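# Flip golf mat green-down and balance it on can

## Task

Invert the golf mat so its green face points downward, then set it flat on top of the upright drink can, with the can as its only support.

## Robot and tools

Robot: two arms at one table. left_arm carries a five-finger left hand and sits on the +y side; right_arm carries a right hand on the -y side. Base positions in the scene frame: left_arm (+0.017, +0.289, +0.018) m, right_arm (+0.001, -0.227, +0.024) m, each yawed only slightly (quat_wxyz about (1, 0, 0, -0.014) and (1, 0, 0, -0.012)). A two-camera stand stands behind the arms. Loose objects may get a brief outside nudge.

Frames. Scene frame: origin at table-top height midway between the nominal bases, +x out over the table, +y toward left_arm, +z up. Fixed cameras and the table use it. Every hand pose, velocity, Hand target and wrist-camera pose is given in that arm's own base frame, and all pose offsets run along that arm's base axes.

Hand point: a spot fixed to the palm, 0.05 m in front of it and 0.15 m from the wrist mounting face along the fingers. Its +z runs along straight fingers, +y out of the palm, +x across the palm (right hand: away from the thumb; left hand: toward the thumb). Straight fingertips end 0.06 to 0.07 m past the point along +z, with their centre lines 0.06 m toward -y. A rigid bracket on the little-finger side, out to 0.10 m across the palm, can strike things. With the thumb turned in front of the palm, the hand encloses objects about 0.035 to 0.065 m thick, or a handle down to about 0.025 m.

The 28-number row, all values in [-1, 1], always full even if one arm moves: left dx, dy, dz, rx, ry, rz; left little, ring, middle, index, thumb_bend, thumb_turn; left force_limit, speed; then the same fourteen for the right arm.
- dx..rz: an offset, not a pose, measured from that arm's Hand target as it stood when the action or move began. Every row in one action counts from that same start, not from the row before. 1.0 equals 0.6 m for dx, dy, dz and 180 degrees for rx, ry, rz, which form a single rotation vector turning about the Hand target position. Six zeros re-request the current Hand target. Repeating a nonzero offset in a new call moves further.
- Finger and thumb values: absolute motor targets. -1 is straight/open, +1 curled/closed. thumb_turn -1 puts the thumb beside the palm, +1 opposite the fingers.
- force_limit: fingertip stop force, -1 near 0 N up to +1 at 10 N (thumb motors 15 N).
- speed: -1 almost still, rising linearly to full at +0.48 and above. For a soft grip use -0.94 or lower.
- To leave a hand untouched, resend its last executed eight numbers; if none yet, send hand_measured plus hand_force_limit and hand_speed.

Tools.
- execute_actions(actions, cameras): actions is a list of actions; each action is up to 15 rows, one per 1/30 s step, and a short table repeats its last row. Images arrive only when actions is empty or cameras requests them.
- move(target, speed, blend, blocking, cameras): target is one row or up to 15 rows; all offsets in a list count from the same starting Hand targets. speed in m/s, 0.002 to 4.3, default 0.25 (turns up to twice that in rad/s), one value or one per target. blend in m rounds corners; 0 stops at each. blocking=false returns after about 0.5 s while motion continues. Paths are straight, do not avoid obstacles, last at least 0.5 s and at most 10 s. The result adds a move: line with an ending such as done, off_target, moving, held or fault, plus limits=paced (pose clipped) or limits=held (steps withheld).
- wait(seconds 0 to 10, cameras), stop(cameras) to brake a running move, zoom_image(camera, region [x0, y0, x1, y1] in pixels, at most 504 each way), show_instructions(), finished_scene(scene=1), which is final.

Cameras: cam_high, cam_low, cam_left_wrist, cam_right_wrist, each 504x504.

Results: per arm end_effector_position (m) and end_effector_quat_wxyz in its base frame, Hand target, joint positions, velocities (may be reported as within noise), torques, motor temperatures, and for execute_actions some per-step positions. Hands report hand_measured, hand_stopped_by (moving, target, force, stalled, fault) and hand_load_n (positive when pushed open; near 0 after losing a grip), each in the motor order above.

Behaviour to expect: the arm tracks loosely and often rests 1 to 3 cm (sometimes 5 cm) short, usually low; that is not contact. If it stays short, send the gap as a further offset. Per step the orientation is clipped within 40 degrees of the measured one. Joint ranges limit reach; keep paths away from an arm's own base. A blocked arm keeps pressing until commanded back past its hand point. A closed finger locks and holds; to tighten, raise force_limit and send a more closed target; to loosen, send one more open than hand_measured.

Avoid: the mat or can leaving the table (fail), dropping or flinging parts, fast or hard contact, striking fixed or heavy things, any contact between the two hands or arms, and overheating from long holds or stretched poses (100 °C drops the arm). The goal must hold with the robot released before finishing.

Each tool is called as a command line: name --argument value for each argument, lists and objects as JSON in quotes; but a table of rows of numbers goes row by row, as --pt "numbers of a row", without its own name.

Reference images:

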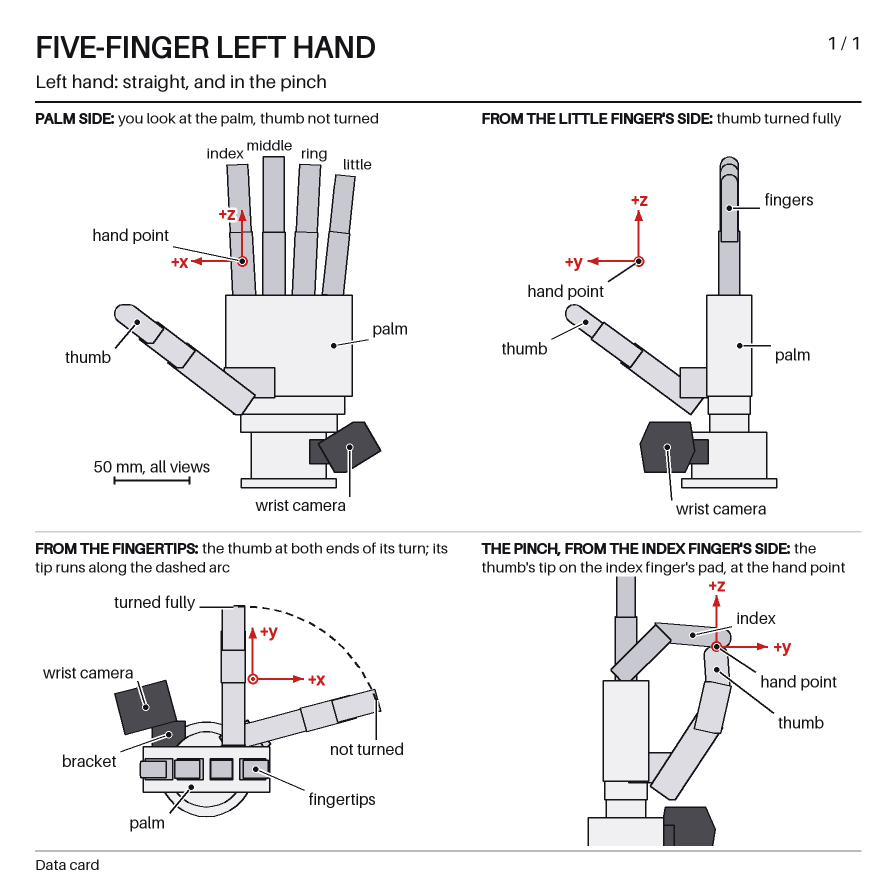

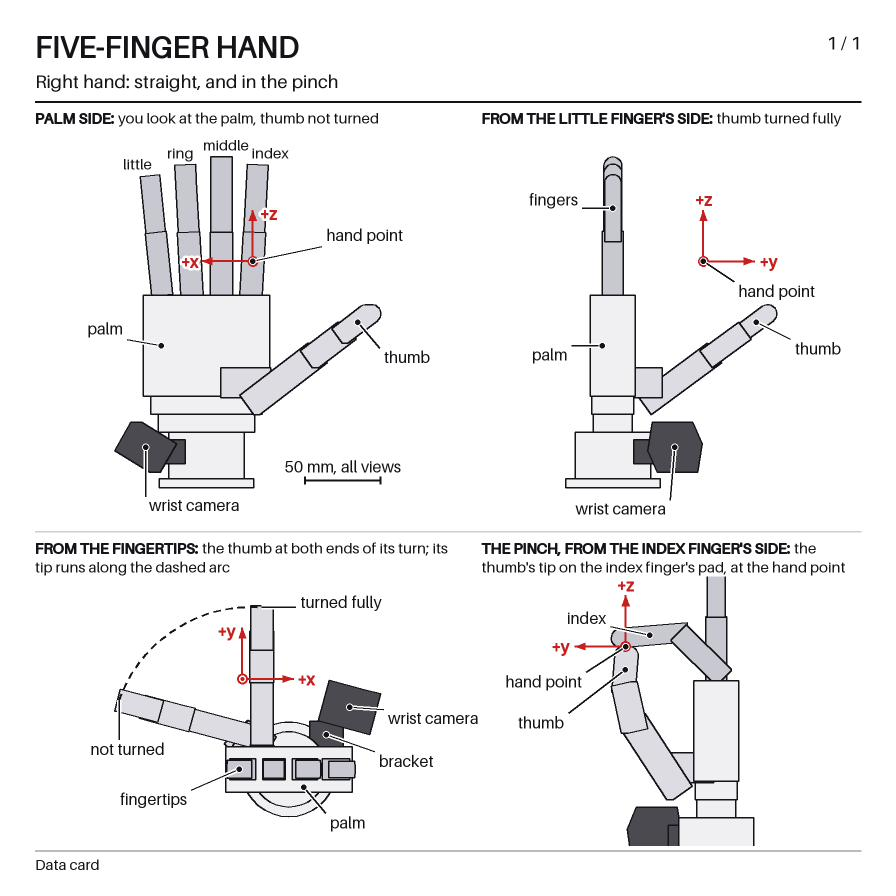

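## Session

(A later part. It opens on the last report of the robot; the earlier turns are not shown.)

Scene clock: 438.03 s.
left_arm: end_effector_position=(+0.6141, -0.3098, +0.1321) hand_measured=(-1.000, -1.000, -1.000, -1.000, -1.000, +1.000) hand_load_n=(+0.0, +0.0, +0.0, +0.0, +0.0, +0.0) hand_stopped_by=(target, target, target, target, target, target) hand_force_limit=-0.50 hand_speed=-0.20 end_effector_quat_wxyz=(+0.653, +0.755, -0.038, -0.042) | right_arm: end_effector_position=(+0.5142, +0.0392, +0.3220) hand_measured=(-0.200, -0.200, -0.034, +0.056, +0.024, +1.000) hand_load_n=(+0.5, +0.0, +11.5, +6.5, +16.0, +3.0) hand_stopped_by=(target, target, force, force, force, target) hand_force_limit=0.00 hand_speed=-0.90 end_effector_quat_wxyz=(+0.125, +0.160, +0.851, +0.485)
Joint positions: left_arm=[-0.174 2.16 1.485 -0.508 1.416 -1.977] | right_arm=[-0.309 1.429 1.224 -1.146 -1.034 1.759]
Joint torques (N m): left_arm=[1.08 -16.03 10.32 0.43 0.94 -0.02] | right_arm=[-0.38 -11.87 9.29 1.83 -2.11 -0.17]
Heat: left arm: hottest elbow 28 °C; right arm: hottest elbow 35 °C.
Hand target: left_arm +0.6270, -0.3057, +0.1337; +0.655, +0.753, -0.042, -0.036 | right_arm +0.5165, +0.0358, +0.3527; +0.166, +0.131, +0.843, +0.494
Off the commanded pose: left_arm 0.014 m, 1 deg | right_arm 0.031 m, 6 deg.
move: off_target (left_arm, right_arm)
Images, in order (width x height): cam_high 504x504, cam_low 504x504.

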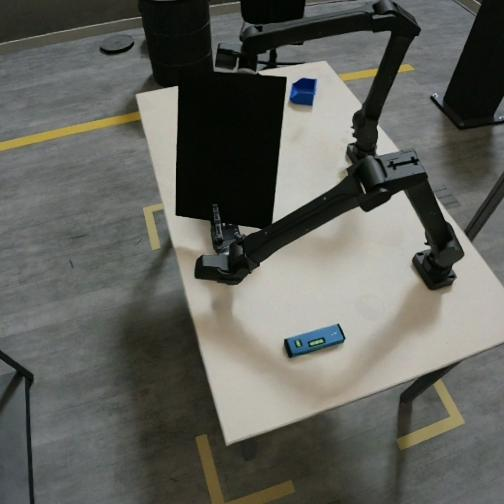

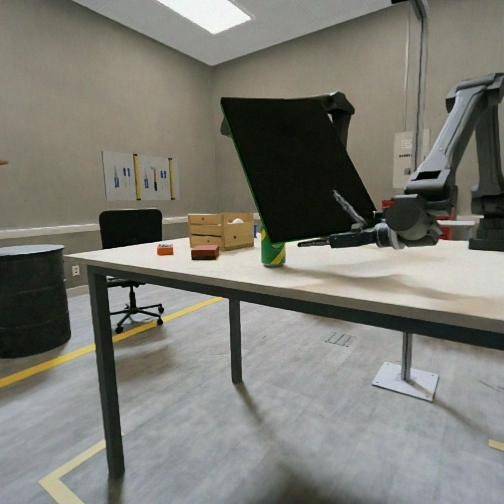

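move --target '[0.05,0.035,0.01,0,0,0,-1,-1,-1,-1,-1,1,-0.5,-0.2,0.03,-0.026,-0.07,0.0,-0.01,0,-0.2,-0.2,0.5,0.5,0.3,1,0.0,-0.9]' --speed 0.03 --cameras '["cam_low","cam_high"]'

zoom_image --camera "cam_low" --region '[200, 60, 440, 300]'

zoom_image --camera "cam_high" --region '[130, 60, 330, 260]'

Scene clock: 441.63 s.
left_arm: end_effector_position=(+0.6431, -0.2896, +0.1325) hand_measured=(-1.000, -1.000, -1.000, -1.000, -1.000, +1.000) hand_load_n=(+0.0, +0.0, +0.0, +0.0, +0.0, +0.0) hand_stopped_by=(target, target, target, target, target, target) hand_force_limit=-0.50 hand_speed=-0.20 end_effector_quat_wxyz=(+0.651, +0.757, -0.035, -0.043) | right_arm: end_effector_position=(+0.5320, +0.0249, +0.2868) hand_measured=(-0.200, -0.200, -0.034, +0.056, +0.026, +1.000) hand_load_n=(+0.0, +0.0, +6.0, +4.5, +5.5, +2.0) hand_stopped_by=(target, target, force, force, force, target) hand_force_limit=0.00 hand_speed=-0.90 end_effector_quat_wxyz=(+0.144, +0.148, +0.846, +0.491)
Joint positions: left_arm=[-0.135 2.239 1.657 -0.84 1.421 -1.741] | right_arm=[-0.33 1.507 1.195 -1.027 -1.06 1.724]
Joint torques (N m): left_arm=[1.08 -17.26 11 0.08 1.16 -0.05] | right_arm=[-0.44 -12.45 8.61 1.73 -1.74 -0.18]
Heat: left arm: hottest elbow 28 °C; right arm: hottest elbow 34 °C.
Hand target: left_arm +0.6571, -0.2847, +0.1397; +0.655, +0.753, -0.042, -0.036 | right_arm +0.5346, +0.0201, +0.3107; +0.179, +0.123, +0.841, +0.496
Off the commanded pose: left_arm 0.016 m, 1 deg | right_arm 0.025 m, 5 deg.
move: off_target (left_arm, right_arm)
Images, in order (width x height): cam_high 504x504, cam_low 504x504.

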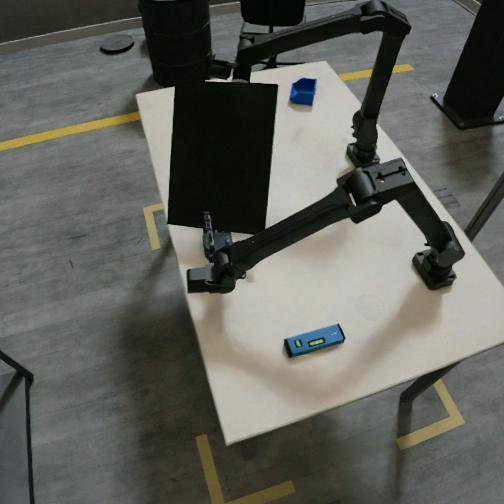

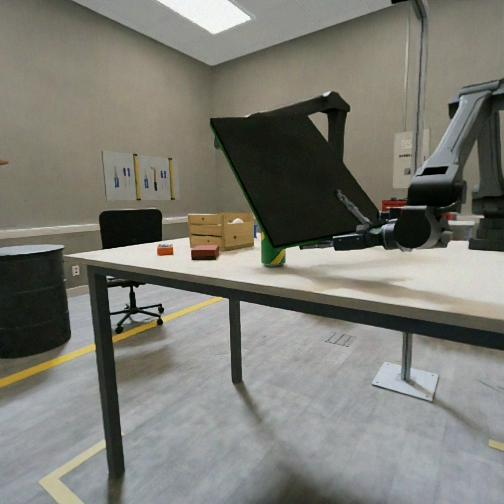

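Scaled by 2.100 from the camera's 504x504 image, which has a finer 720x720 frame.

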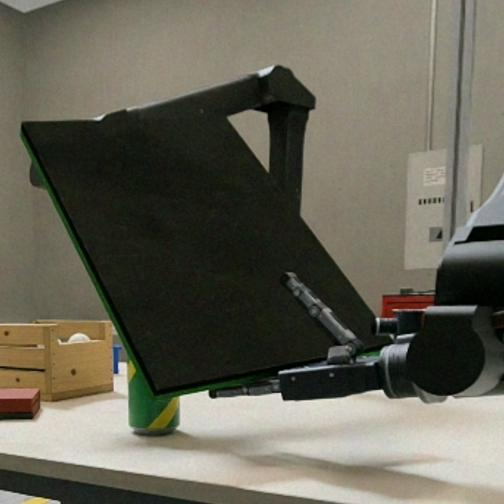

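Scaled by 2.520 from the camera's 504x504 image, which has a finer 720x720 frame.

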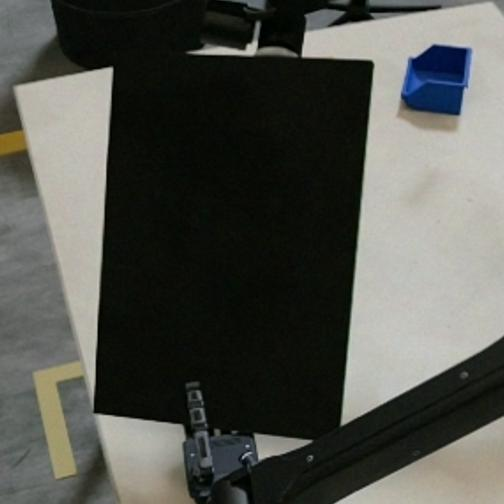

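move --target '[0.047,0.0,0.013,0,0,0,-1,-1,-1,-1,-1,1,-0.5,-0.2,0.006,-0.065,-0.082,0.0094,-0.031,0,-0.2,-0.2,0.5,0.5,0.3,1,0.0,-0.9]' --speed 0.03 --cameras '["cam_low","cam_high"]'

zoom_image --camera "cam_low" --region '[200, 60, 440, 300]'

zoom_image --camera "cam_high" --region '[130, 60, 330, 260]'

Scene clock: 445.77 s.
left_arm: end_effector_position=(+0.6695, -0.2925, +0.1353) hand_measured=(-1.000, -1.000, -1.000, -1.000, -1.000, +1.000) hand_load_n=(+0.0, +0.0, +0.0, +0.0, +0.0, +0.0) hand_stopped_by=(target, target, target, target, target, target) hand_force_limit=-0.50 hand_speed=-0.20 end_effector_quat_wxyz=(+0.650, +0.757, -0.035, -0.049) | right_arm: end_effector_position=(+0.5358, -0.0102, +0.2443) hand_measured=(-0.200, -0.200, -0.034, +0.056, +0.028, +1.000) hand_load_n=(+0.0, +0.0, +7.0, +0.5, -1.0, +1.5) hand_stopped_by=(target, target, force, force, force, target) hand_force_limit=0.00 hand_speed=-0.90 end_effector_quat_wxyz=(+0.187, +0.121, +0.827, +0.516)
Joint positions: left_arm=[-0.133 2.313 1.81 -0.996 1.42 -1.672] | right_arm=[-0.404 1.611 1.145 -0.905 -1.152 1.586]
Joint torques (N m): left_arm=[1.49 -18.55 11.67 -0.03 1.19 -0.05] | right_arm=[-0.73 -13.04 7.83 1.55 -1.42 -0.16]
Heat: left arm: hottest elbow 28 °C; right arm: hottest elbow 34 °C.
Hand target: left_arm +0.6852, -0.2847, +0.1474; +0.655, +0.753, -0.042, -0.036 | right_arm +0.5381, -0.0188, +0.2614; +0.218, +0.102, +0.824, +0.514
Off the commanded pose: left_arm 0.021 m, 2 deg | right_arm 0.019 m, 4 deg.
move: off_target (left_arm, right_arm)
Images, in order (width x height): cam_high 504x504, cam_low 504x504.

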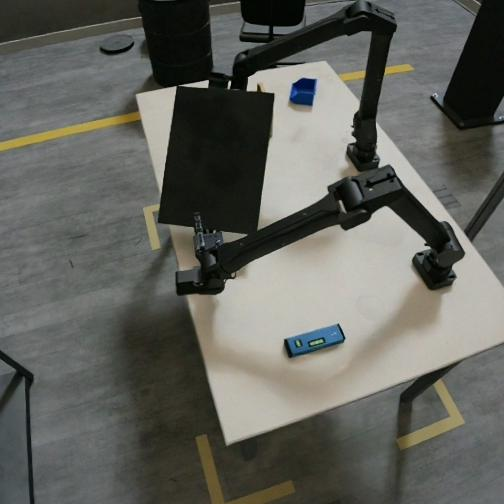

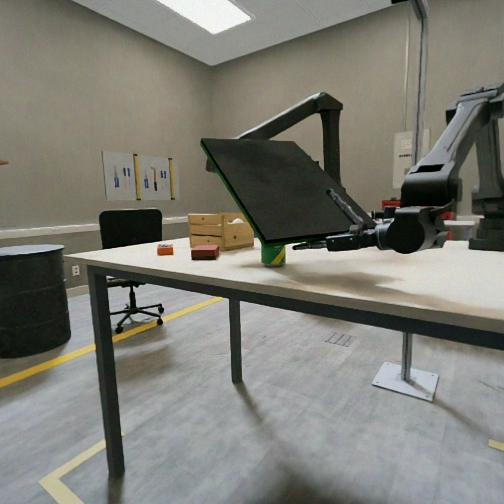

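Scaled by 2.100 from the camera's 504x504 image, which has a finer 720x720 frame.

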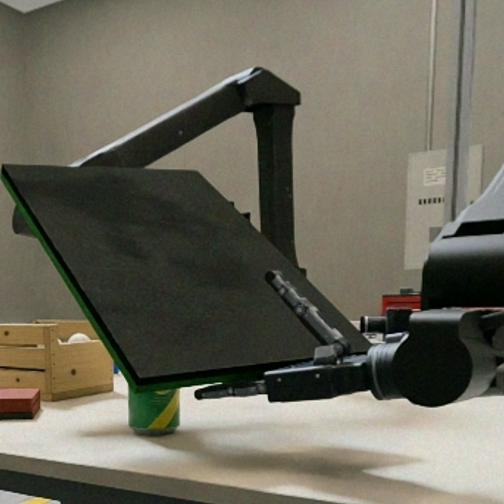

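Scaled by 2.520 from the camera's 504x504 image, which has a finer 720x720 frame.

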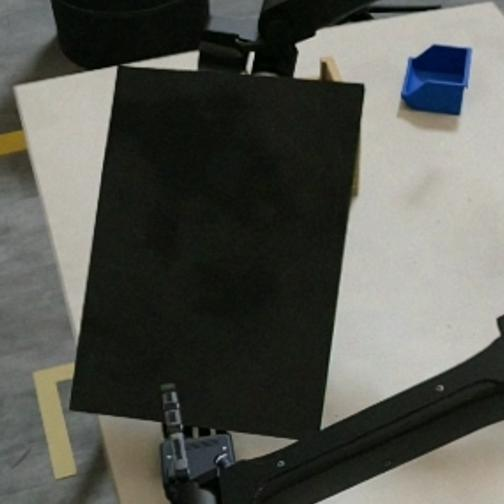

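move --target '[0.025,0.011,0.0125,0,0,0,-1,-1,-1,-1,-1,1,-0.5,-0.2,-0.002,-0.045,-0.116,0.049,-0.025,0,-0.2,-0.2,0.5,0.5,0.3,1,0.0,-0.9]' --speed 0.03 --cameras '["all"]'

zoom_image --camera "cam_low" --region '[180, 100, 420, 300]'

zoom_image --camera "cam_high" --region '[130, 60, 330, 260]'

Scene clock: 451.37 s.
left_arm: end_effector_position=(+0.6832, -0.2888, +0.1390) hand_measured=(-1.000, -1.000, -1.000, -1.000, -1.000, +1.000) hand_load_n=(+0.0, +0.0, +0.0, +0.0, +0.0, +0.0) hand_stopped_by=(target, target, target, target, target, target) hand_force_limit=-0.50 hand_speed=-0.20 end_effector_quat_wxyz=(+0.650, +0.757, -0.036, -0.053) | right_arm: end_effector_position=(+0.5359, -0.0360, +0.1802) hand_measured=(-0.200, -0.200, -0.034, +0.056, +0.030, +1.000) hand_load_n=(+0.0, +0.0, +10.5, -1.0, -4.5, +1.5) hand_stopped_by=(target, target, force, force, force, target) hand_force_limit=0.00 hand_speed=-0.90 end_effector_quat_wxyz=(+0.214, +0.114, +0.775, +0.584)
Joint positions: left_arm=[-0.125 2.364 1.92 -1.156 1.42 -1.574] | right_arm=[-0.454 1.789 1.068 -0.666 -1.339 1.555]
Joint torques (N m): left_arm=[1.85 -19.31 12.03 -0.13 1.19 -0.06] | right_arm=[-0.85 -14.04 6.31 1.48 -1.23 -0.13]
Heat: left arm: hottest elbow 29 °C; right arm: hottest elbow 33 °C.
Hand target: left_arm +0.7003, -0.2782, +0.1550; +0.655, +0.753, -0.042, -0.036 | right_arm +0.5369, -0.0459, +0.1919; +0.242, +0.098, +0.772, +0.579
Off the commanded pose: left_arm 0.026 m, 2 deg | right_arm 0.015 m, 4 deg.
move: off_target (left_arm, right_arm)
camera_calibration:
cam_left_wrist: T_world_to_cam=[[0.289645, 0.0900908, -0.952885, -0.034415], [0.878954, 0.369048, 0.302065, -0.534069], [0.378874, -0.925034, 0.0277073, -0.418142], [0, 0, 0, 1]] pos_world=[0.637813, -0.186597, 0.140115]
cam_right_wrist: T_world_to_cam=[[-0.306895, 0.341843, 0.888233, 0.0148763], [0.47454, -0.754027, 0.454152, -0.365739], [0.825001, 0.56088, 0.0691889, -0.320703], [0, 0, 0, 1]] pos_world=[0.442704, -0.100987, 0.175077]

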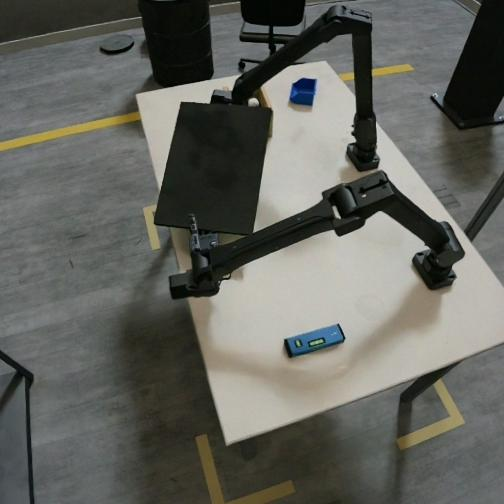

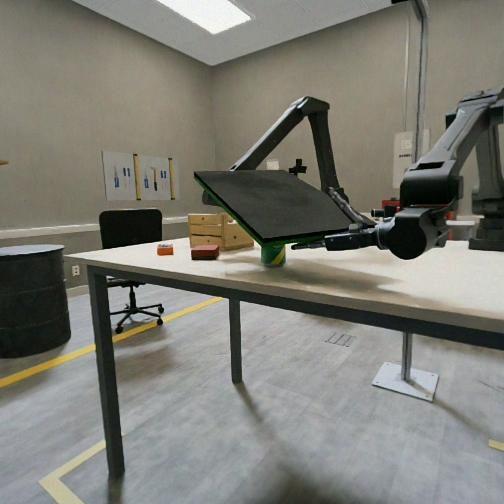

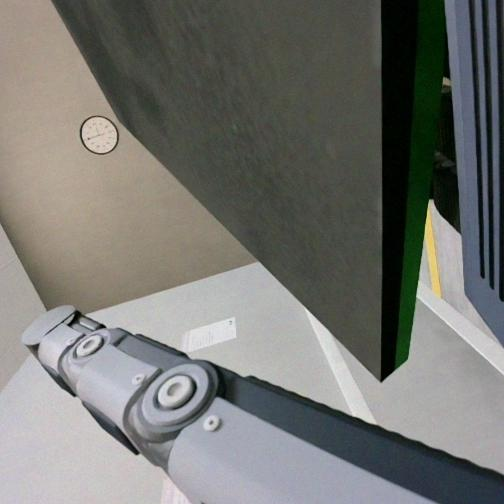

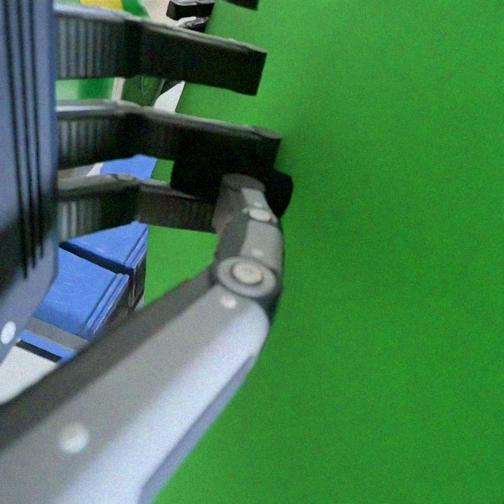

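Scaled by 2.100 from the camera's 504x504 image, which has a finer 720x720 frame.

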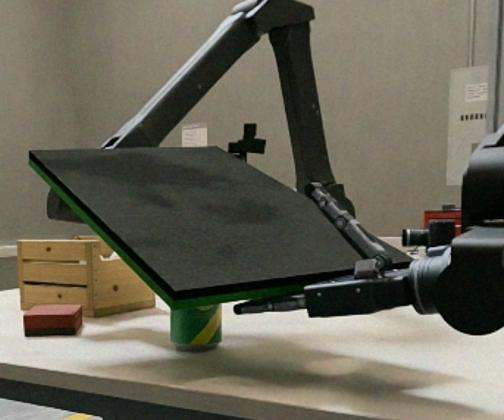

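Scaled by 2.520 from the camera's 504x504 image, which has a finer 720x720 frame.

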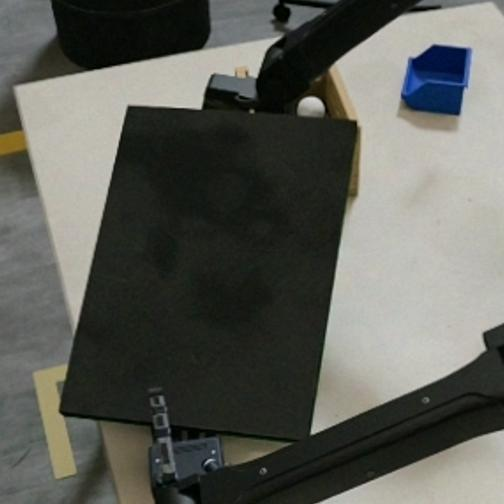

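move --target '[0.0,-0.01,0.037,0,0,0,-1,-1,-1,-1,-1,1,-0.5,-0.2,-0.035,-0.016,-0.095,0.015,-0.0075,0,-0.2,-0.2,0.5,0.5,0.3,1,0.0,-0.9]' --speed 0.025 --cameras '["all"]'

zoom_image --camera "cam_low" --region '[180, 120, 420, 300]'

zoom_image --camera "cam_high" --region '[130, 80, 330, 280]'

Scene clock: 458.90 s.
left_arm: end_effector_position=(+0.6844, -0.2889, +0.1380) hand_measured=(-1.000, -1.000, -1.000, -1.000, -1.000, +1.000) hand_load_n=(+0.0, +0.0, +0.0, +0.0, +0.0, +0.0) hand_stopped_by=(target, target, target, target, target, target) hand_force_limit=-0.50 hand_speed=-0.20 end_effector_quat_wxyz=(+0.649, +0.758, -0.028, -0.060) | right_arm: end_effector_position=(+0.5204, -0.0372, +0.1612) hand_measured=(-0.200, -0.200, -0.034, +0.056, +0.030, +1.000) hand_load_n=(+0.5, +0.5, +11.5, +0.0, -5.5, -0.5) hand_stopped_by=(target, target, force, force, force, target) hand_force_limit=0.00 hand_speed=-0.90 end_effector_quat_wxyz=(+0.248, +0.078, +0.762, +0.593)
Joint positions: left_arm=[-0.125 2.364 1.92 -1.157 1.419 -1.595] | right_arm=[-0.469 1.837 1.031 -0.606 -1.394 1.438]
Joint torques (N m): left_arm=[1.03 -21.71 11.9 0.05 1.24 -0.22] | right_arm=[-2.2 -9 4.19 1.26 -1.33 -0.13]
Heat: left arm: hottest elbow 30 °C; right arm: hottest elbow 33 °C.
Hand target: left_arm +0.7002, -0.2842, +0.1771; +0.655, +0.753, -0.042, -0.036 | right_arm +0.5160, -0.0554, +0.1348; +0.249, +0.097, +0.756, +0.598
Off the commanded pose: left_arm 0.043 m, 3 deg | right_arm 0.032 m, 2 deg.
move: off_target (left_arm, right_arm)
camera_calibration:
cam_left_wrist: T_world_to_cam=[[0.269882, 0.0949743, -0.958198, -0.0200077], [0.883823, 0.370483, 0.285655, -0.535462], [0.382126, -0.923971, 0.0160462, -0.418932], [0, 0, 0, 1]] pos_world=[0.638738, -0.186802, 0.140508]
cam_right_wrist: T_world_to_cam=[[-0.402169, 0.330498, 0.853833, 0.0821936], [0.439052, -0.748735, 0.496618, -0.338958], [0.803426, 0.574602, 0.156012, -0.308171], [0, 0, 0, 1]] pos_world=[0.429469, -0.103879, 0.146231]

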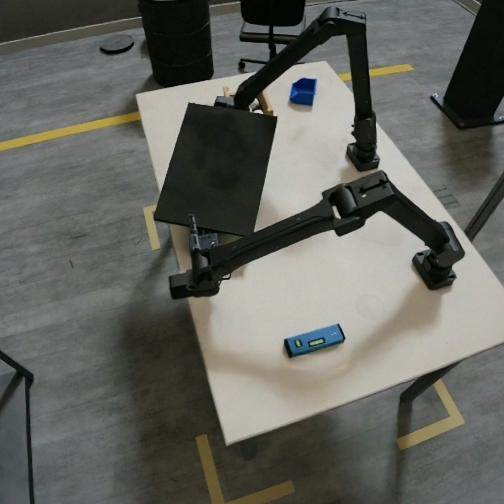

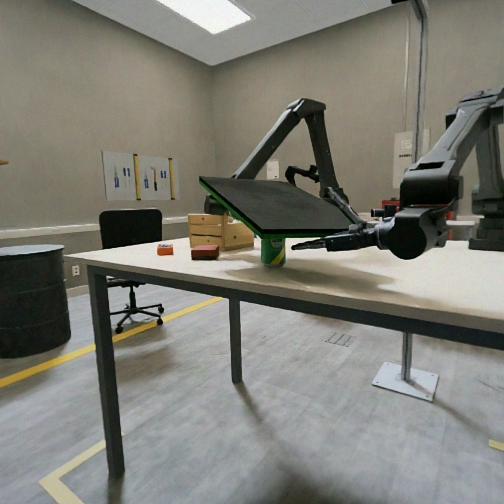

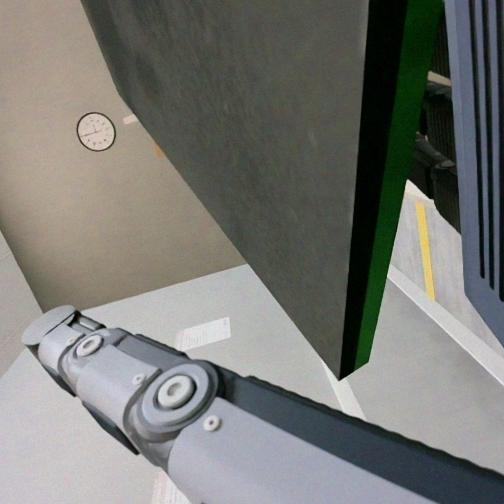

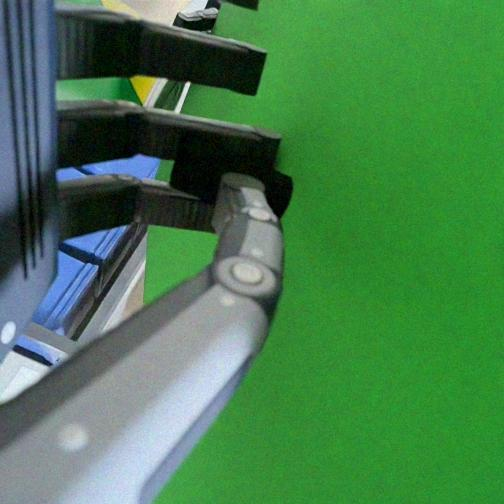

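Scaled by 2.100 from the camera's 504x504 image, which has a finer 720x720 frame.

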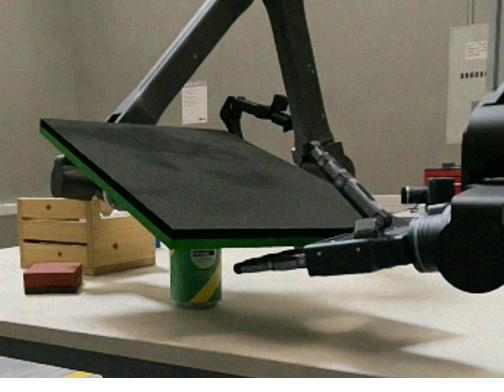

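Scaled by 2.520 from the camera's 504x504 image, which has a finer 720x720 frame.

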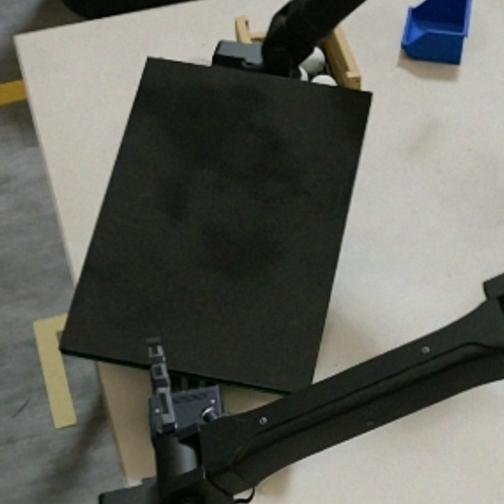

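execute_actions --actions '[]' --cameras '["cam_high", "cam_low"]'

zoom_image --camera "cam_low" --region '[80, 100, 400, 340]'

zoom_image --camera "cam_high" --region '[100, 60, 340, 300]'

Scene clock: 464.20 s.
left_arm: end_effector_position=(+0.6844, -0.2889, +0.1380) hand_measured=(-1.000, -1.000, -1.000, -1.000, -1.000, +1.000) hand_load_n=(+0.0, +0.0, +0.0, +0.0, +0.0, +0.0) hand_stopped_by=(target, target, target, target, target, target) hand_force_limit=-0.50 hand_speed=-0.20 end_effector_quat_wxyz=(+0.649, +0.758, -0.028, -0.060) | right_arm: end_effector_position=(+0.5204, -0.0372, +0.1612) hand_measured=(-0.200, -0.200, -0.034, +0.056, +0.030, +1.000) hand_load_n=(+0.5, +0.5, +11.5, +0.0, -5.0, -0.5) hand_stopped_by=(target, target, force, force, force, target) hand_force_limit=0.00 hand_speed=-0.90 end_effector_quat_wxyz=(+0.248, +0.077, +0.762, +0.593)
Joint positions: left_arm=[-0.125 2.364 1.92 -1.157 1.419 -1.595] | right_arm=[-0.469 1.837 1.031 -0.606 -1.394 1.438]
Joint velocities: within noise
Joint torques (N m): left_arm=[1.03 -21.66 11.88 0.08 1.24 -0.22] | right_arm=[-2.14 -8.94 4.19 1.28 -1.34 -0.14]
Motor temperatures (°C): left_arm=[21 25 30 21 26 21] | right_arm=[21 27 32 22 24 24]
Heat: left arm: hottest elbow 30 °C; right arm: hottest elbow 32 °C.
Hand target: left_arm +0.7002, -0.2842, +0.1771; +0.655, +0.753, -0.042, -0.036 | right_arm +0.5159, -0.0554, +0.1348; +0.249, +0.097, +0.756, +0.598
Off the commanded pose: left_arm 0.043 m, 3 deg | right_arm 0.032 m, 2 deg.
Images, in order (width x height): cam_high 504x504, cam_low 504x504.

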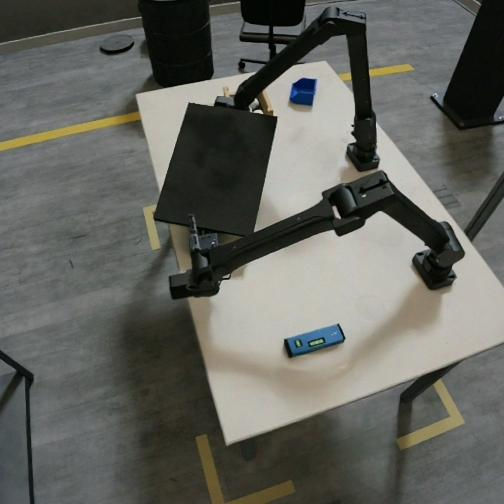

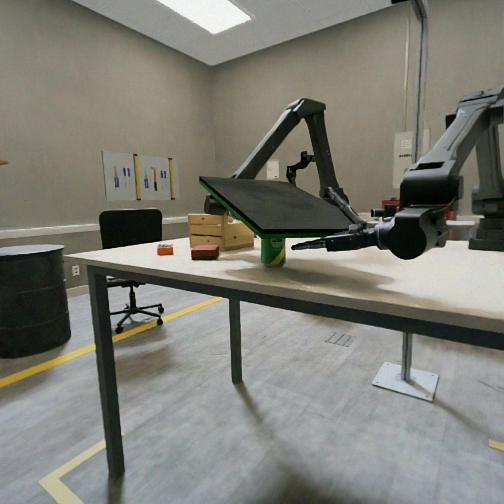

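Scaled by 1.575 from the camera's 504x504 image, which has a finer 720x720 frame.

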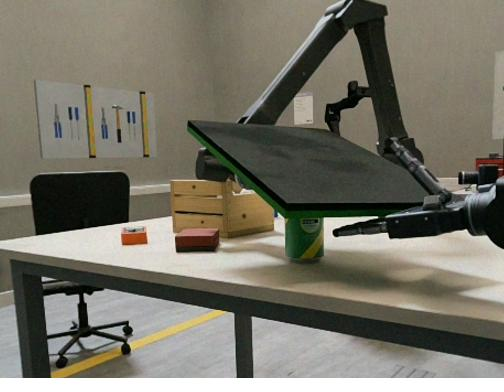

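Scaled by 2.100 from the camera's 504x504 image, which has a finer 720x720 frame.

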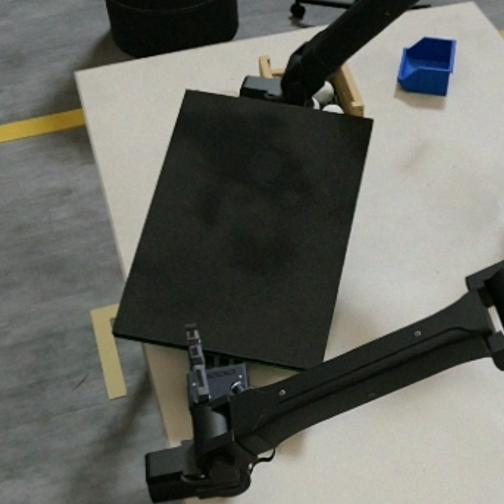

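zoom_image --camera "cam_low" --region '[190, 165, 290, 265]'

zoom_image --camera "cam_low" --region '[270, 165, 370, 265]'

zoom_image --camera "cam_high" --region '[145, 90, 295, 240]'

Scaled by 5.040 from the camera's 504x504 image, which has a finer 720x720 frame.

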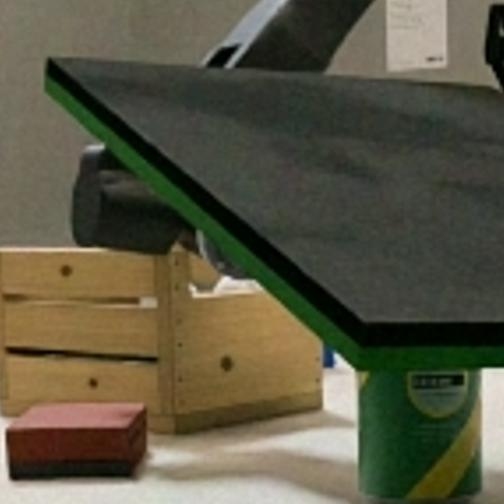

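Scaled by 5.040 from the camera's 504x504 image, which has a finer 720x720 frame.

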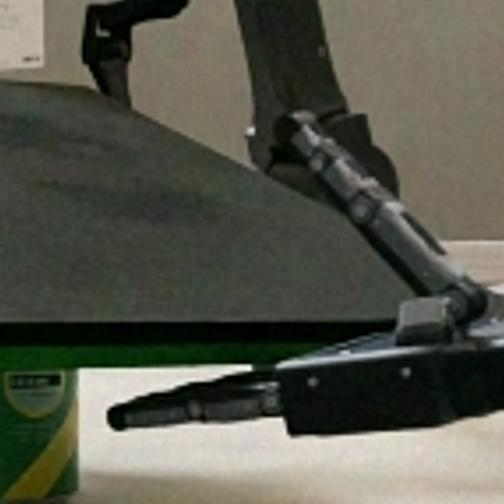

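Scaled by 3.360 from the camera's 504x504 image, which has a finer 720x720 frame.

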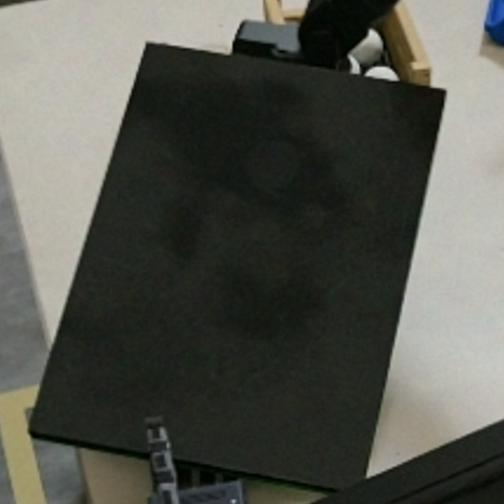

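execute_actions --actions '[]' --cameras '["all"]'

zoom_image --camera "cam_high" --region '[190, 50, 310, 170]'

zoom_image --camera "cam_right_wrist" --region '[0, 0, 504, 504]'

zoom_image --camera "cam_low" --region '[180, 180, 270, 270]'

Scene clock: 466.87 s.
left_arm: end_effector_position=(+0.6844, -0.2889, +0.1380) hand_measured=(-1.000, -1.000, -1.000, -1.000, -1.000, +1.000) hand_load_n=(+0.0, +0.0, +0.0, +0.0, +0.0, +0.0) hand_stopped_by=(target, target, target, target, target, target) hand_force_limit=-0.50 hand_speed=-0.20 end_effector_quat_wxyz=(+0.649, +0.758, -0.028, -0.060) | right_arm: end_effector_position=(+0.5204, -0.0372, +0.1612) hand_measured=(-0.200, -0.200, -0.034, +0.056, +0.030, +1.000) hand_load_n=(+0.0, +0.0, +11.5, +0.0, -5.5, -0.5) hand_stopped_by=(target, target, force, force, force, target) hand_force_limit=0.00 hand_speed=-0.90 end_effector_quat_wxyz=(+0.248, +0.077, +0.762, +0.593)
Joint positions: left_arm=[-0.125 2.364 1.92 -1.157 1.419 -1.595] | right_arm=[-0.469 1.837 1.031 -0.606 -1.394 1.438]
Joint velocities: within noise
Joint torques (N m): left_arm=[1.03 -21.71 11.86 0.06 1.24 -0.22] | right_arm=[-2.2 -9 4.21 1.26 -1.34 -0.14]
Motor temperatures (°C): left_arm=[21 25 30 21 26 21] | right_arm=[21 27 32 22 24 24]
Heat: left arm: hottest elbow 30 °C; right arm: hottest elbow 32 °C.
Hand target: left_arm +0.7002, -0.2842, +0.1771; +0.655, +0.753, -0.042, -0.036 | right_arm +0.5159, -0.0554, +0.1348; +0.249, +0.097, +0.756, +0.598
Off the commanded pose: left_arm 0.043 m, 3 deg | right_arm 0.032 m, 2 deg.
camera_calibration:
cam_left_wrist: T_world_to_cam=[[0.269882, 0.0949743, -0.958198, -0.0200077], [0.883823, 0.370483, 0.285655, -0.535462], [0.382126, -0.923971, 0.0160462, -0.418932], [0, 0, 0, 1]] pos_world=[0.638738, -0.186802, 0.140508]
cam_right_wrist: T_world_to_cam=[[-0.402763, 0.330812, 0.853431, 0.0825852], [0.438772, -0.748505, 0.497212, -0.338807], [0.803281, 0.57472, 0.156319, -0.308045], [0, 0, 0, 1]] pos_world=[0.429368, -0.103879, 0.146131]

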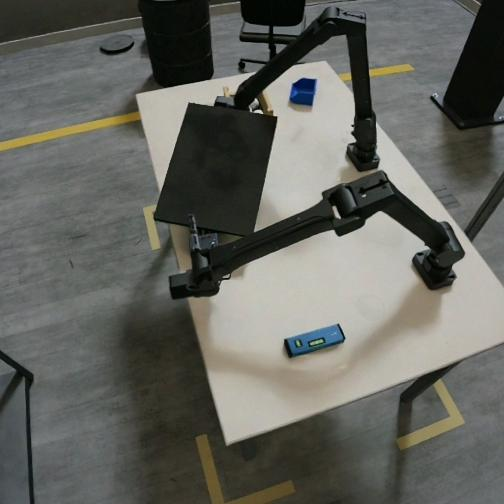

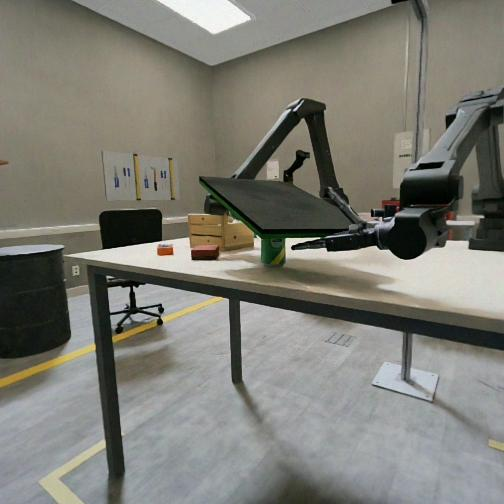

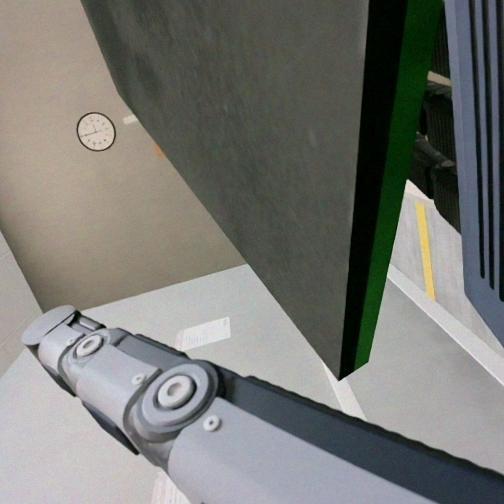

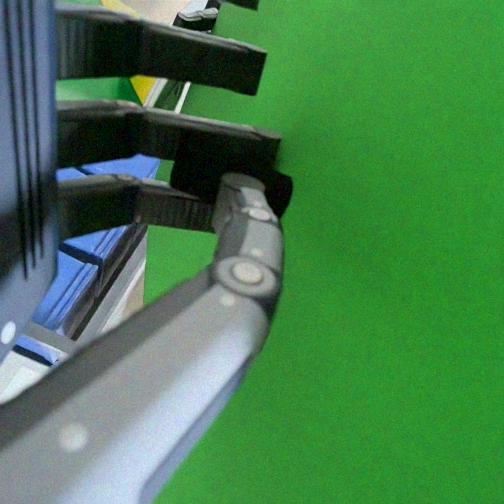

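Scaled by 4.200 from the camera's 504x504 image, which has a finer 720x720 frame.

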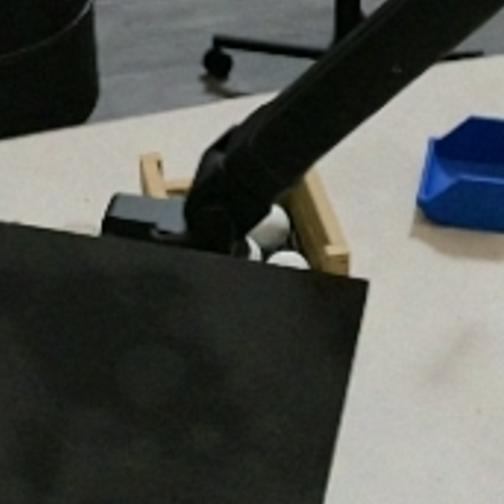

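Scaled by 1.000.

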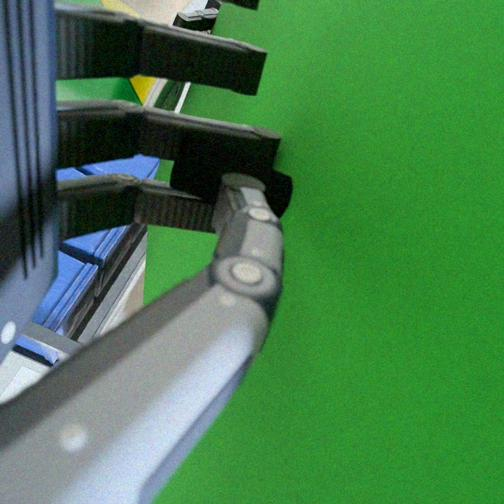

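Scaled by 5.600 from the camera's 504x504 image, which has a finer 720x720 frame.

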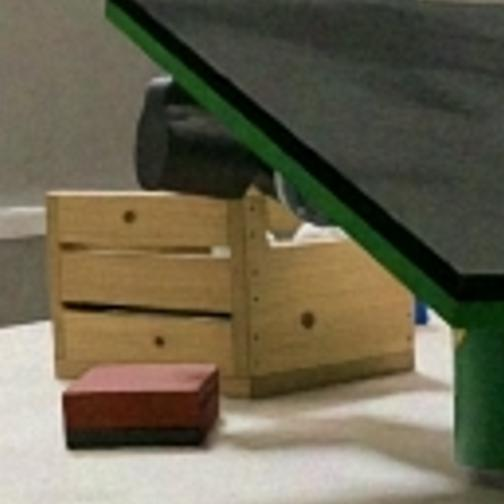

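move --target '[0,0,0,0,0,0,-1,-1,-1,-1,-1,1,-0.5,-0.2, 0,0.013,0.067,-0.049,0.0264,0,-0.2,-0.2,0.5,0.5,0.3,1,0.0,-0.9]' --speed 0.03 --cameras '["all"]'

Scene clock: 477.00 s.
left_arm: end_effector_position=(+0.6845, -0.2889, +0.1365) hand_measured=(-1.000, -1.000, -1.000, -1.000, -1.000, +1.000) hand_load_n=(+0.0, +0.0, +0.0, +0.0, +0.0, +0.0) hand_stopped_by=(target, target, target, target, target, target) hand_force_limit=-0.50 hand_speed=-0.20 end_effector_quat_wxyz=(+0.646, +0.761, -0.028, -0.060) | right_arm: end_effector_position=(+0.5105, -0.0350, +0.1512) hand_measured=(-0.200, -0.200, -0.036, +0.056, +0.032, +1.000) hand_load_n=(+0.0, +0.0, +22.0, +0.0, -17.0, -5.0) hand_stopped_by=(target, target, force, force, force, target) hand_force_limit=0.00 hand_speed=-0.90 end_effector_quat_wxyz=(+0.193, +0.121, +0.802, +0.552)
Joint positions: left_arm=[-0.124 2.364 1.92 -1.157 1.412 -1.595] | right_arm=[-0.479 1.784 1.031 -0.795 -1.25 1.408]
Joint torques (N m): left_arm=[1.08 -21.77 11.86 0.06 1.5 -0.21] | right_arm=[-1.03 -15.68 7.58 -0.14 -0.15 -0.16]
Heat: left arm: hottest elbow 31 °C; right arm: hottest elbow 31 °C.
Hand target: left_arm +0.7002, -0.2842, +0.1772; +0.655, +0.753, -0.042, -0.036 | right_arm +0.5159, -0.0477, +0.1750; +0.224, +0.102, +0.809, +0.534
Off the commanded pose: left_arm 0.044 m, 3 deg | right_arm 0.028 m, 5 deg.
move: off_target (left_arm, right_arm)
camera_calibration:
cam_left_wrist: T_world_to_cam=[[0.270739, 0.101951, -0.957239, -0.020162], [0.883509, 0.368527, 0.289136, -0.535878], [0.382246, -0.92401, 0.00970023, -0.418123], [0, 0, 0, 1]] pos_world=[0.638737, -0.186809, 0.139698]
cam_right_wrist: T_world_to_cam=[[-0.256686, 0.405187, 0.87746, 0.010748], [0.506476, -0.716846, 0.479181, -0.358592], [0.823161, 0.567411, -0.0212132, -0.283456], [0, 0, 0, 1]] pos_world=[0.417707, -0.100574, 0.156387]

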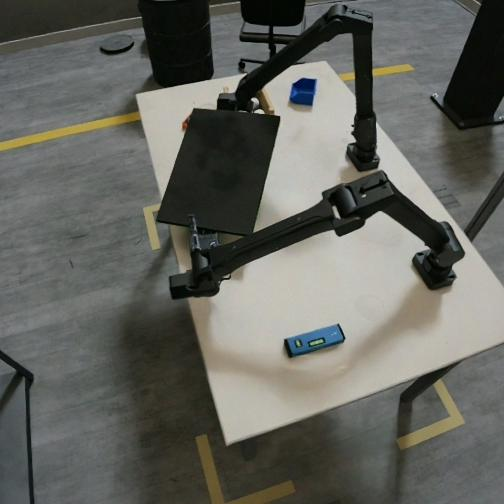

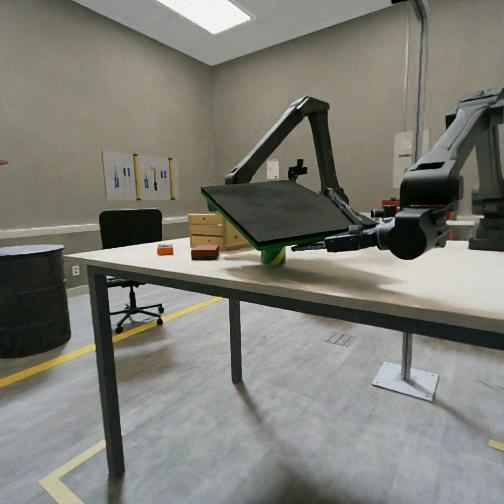

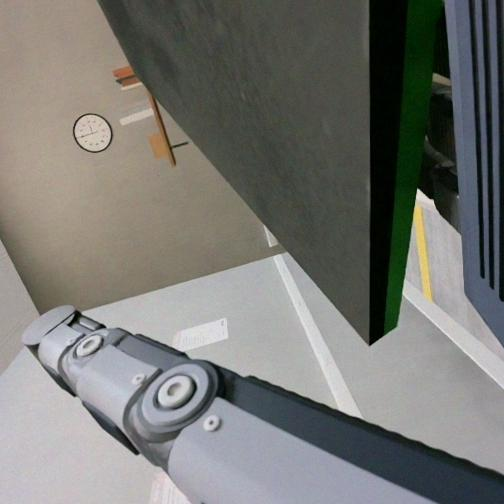

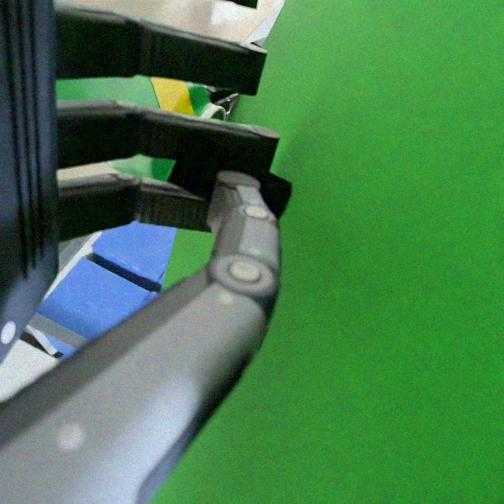

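zoom_image --camera "cam_low" --region '[190, 165, 290, 265]'

zoom_image --camera "cam_low" --region '[270, 165, 370, 265]'

zoom_image --camera "cam_high" --region '[145, 90, 295, 240]'

Scaled by 5.040 from the camera's 504x504 image, which has a finer 720x720 frame.

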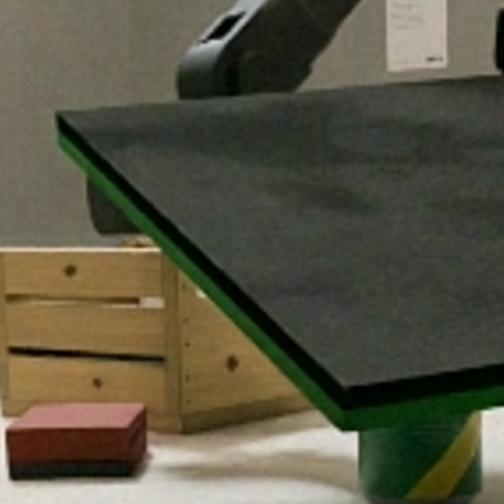

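Scaled by 5.040 from the camera's 504x504 image, which has a finer 720x720 frame.

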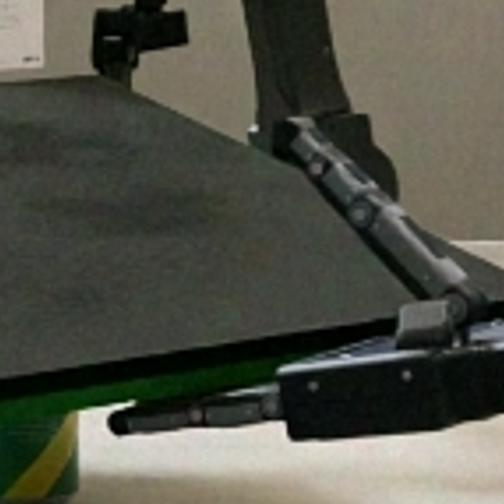

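Scaled by 3.360 from the camera's 504x504 image, which has a finer 720x720 frame.

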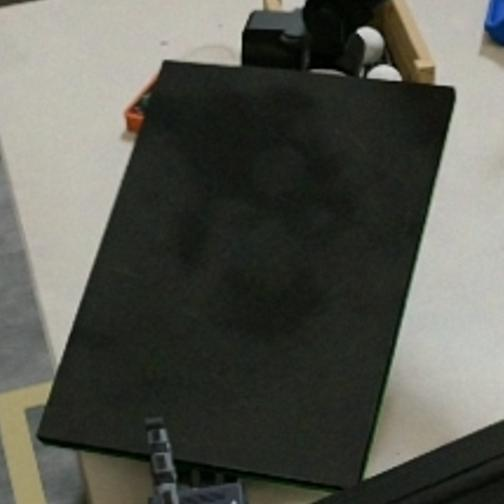

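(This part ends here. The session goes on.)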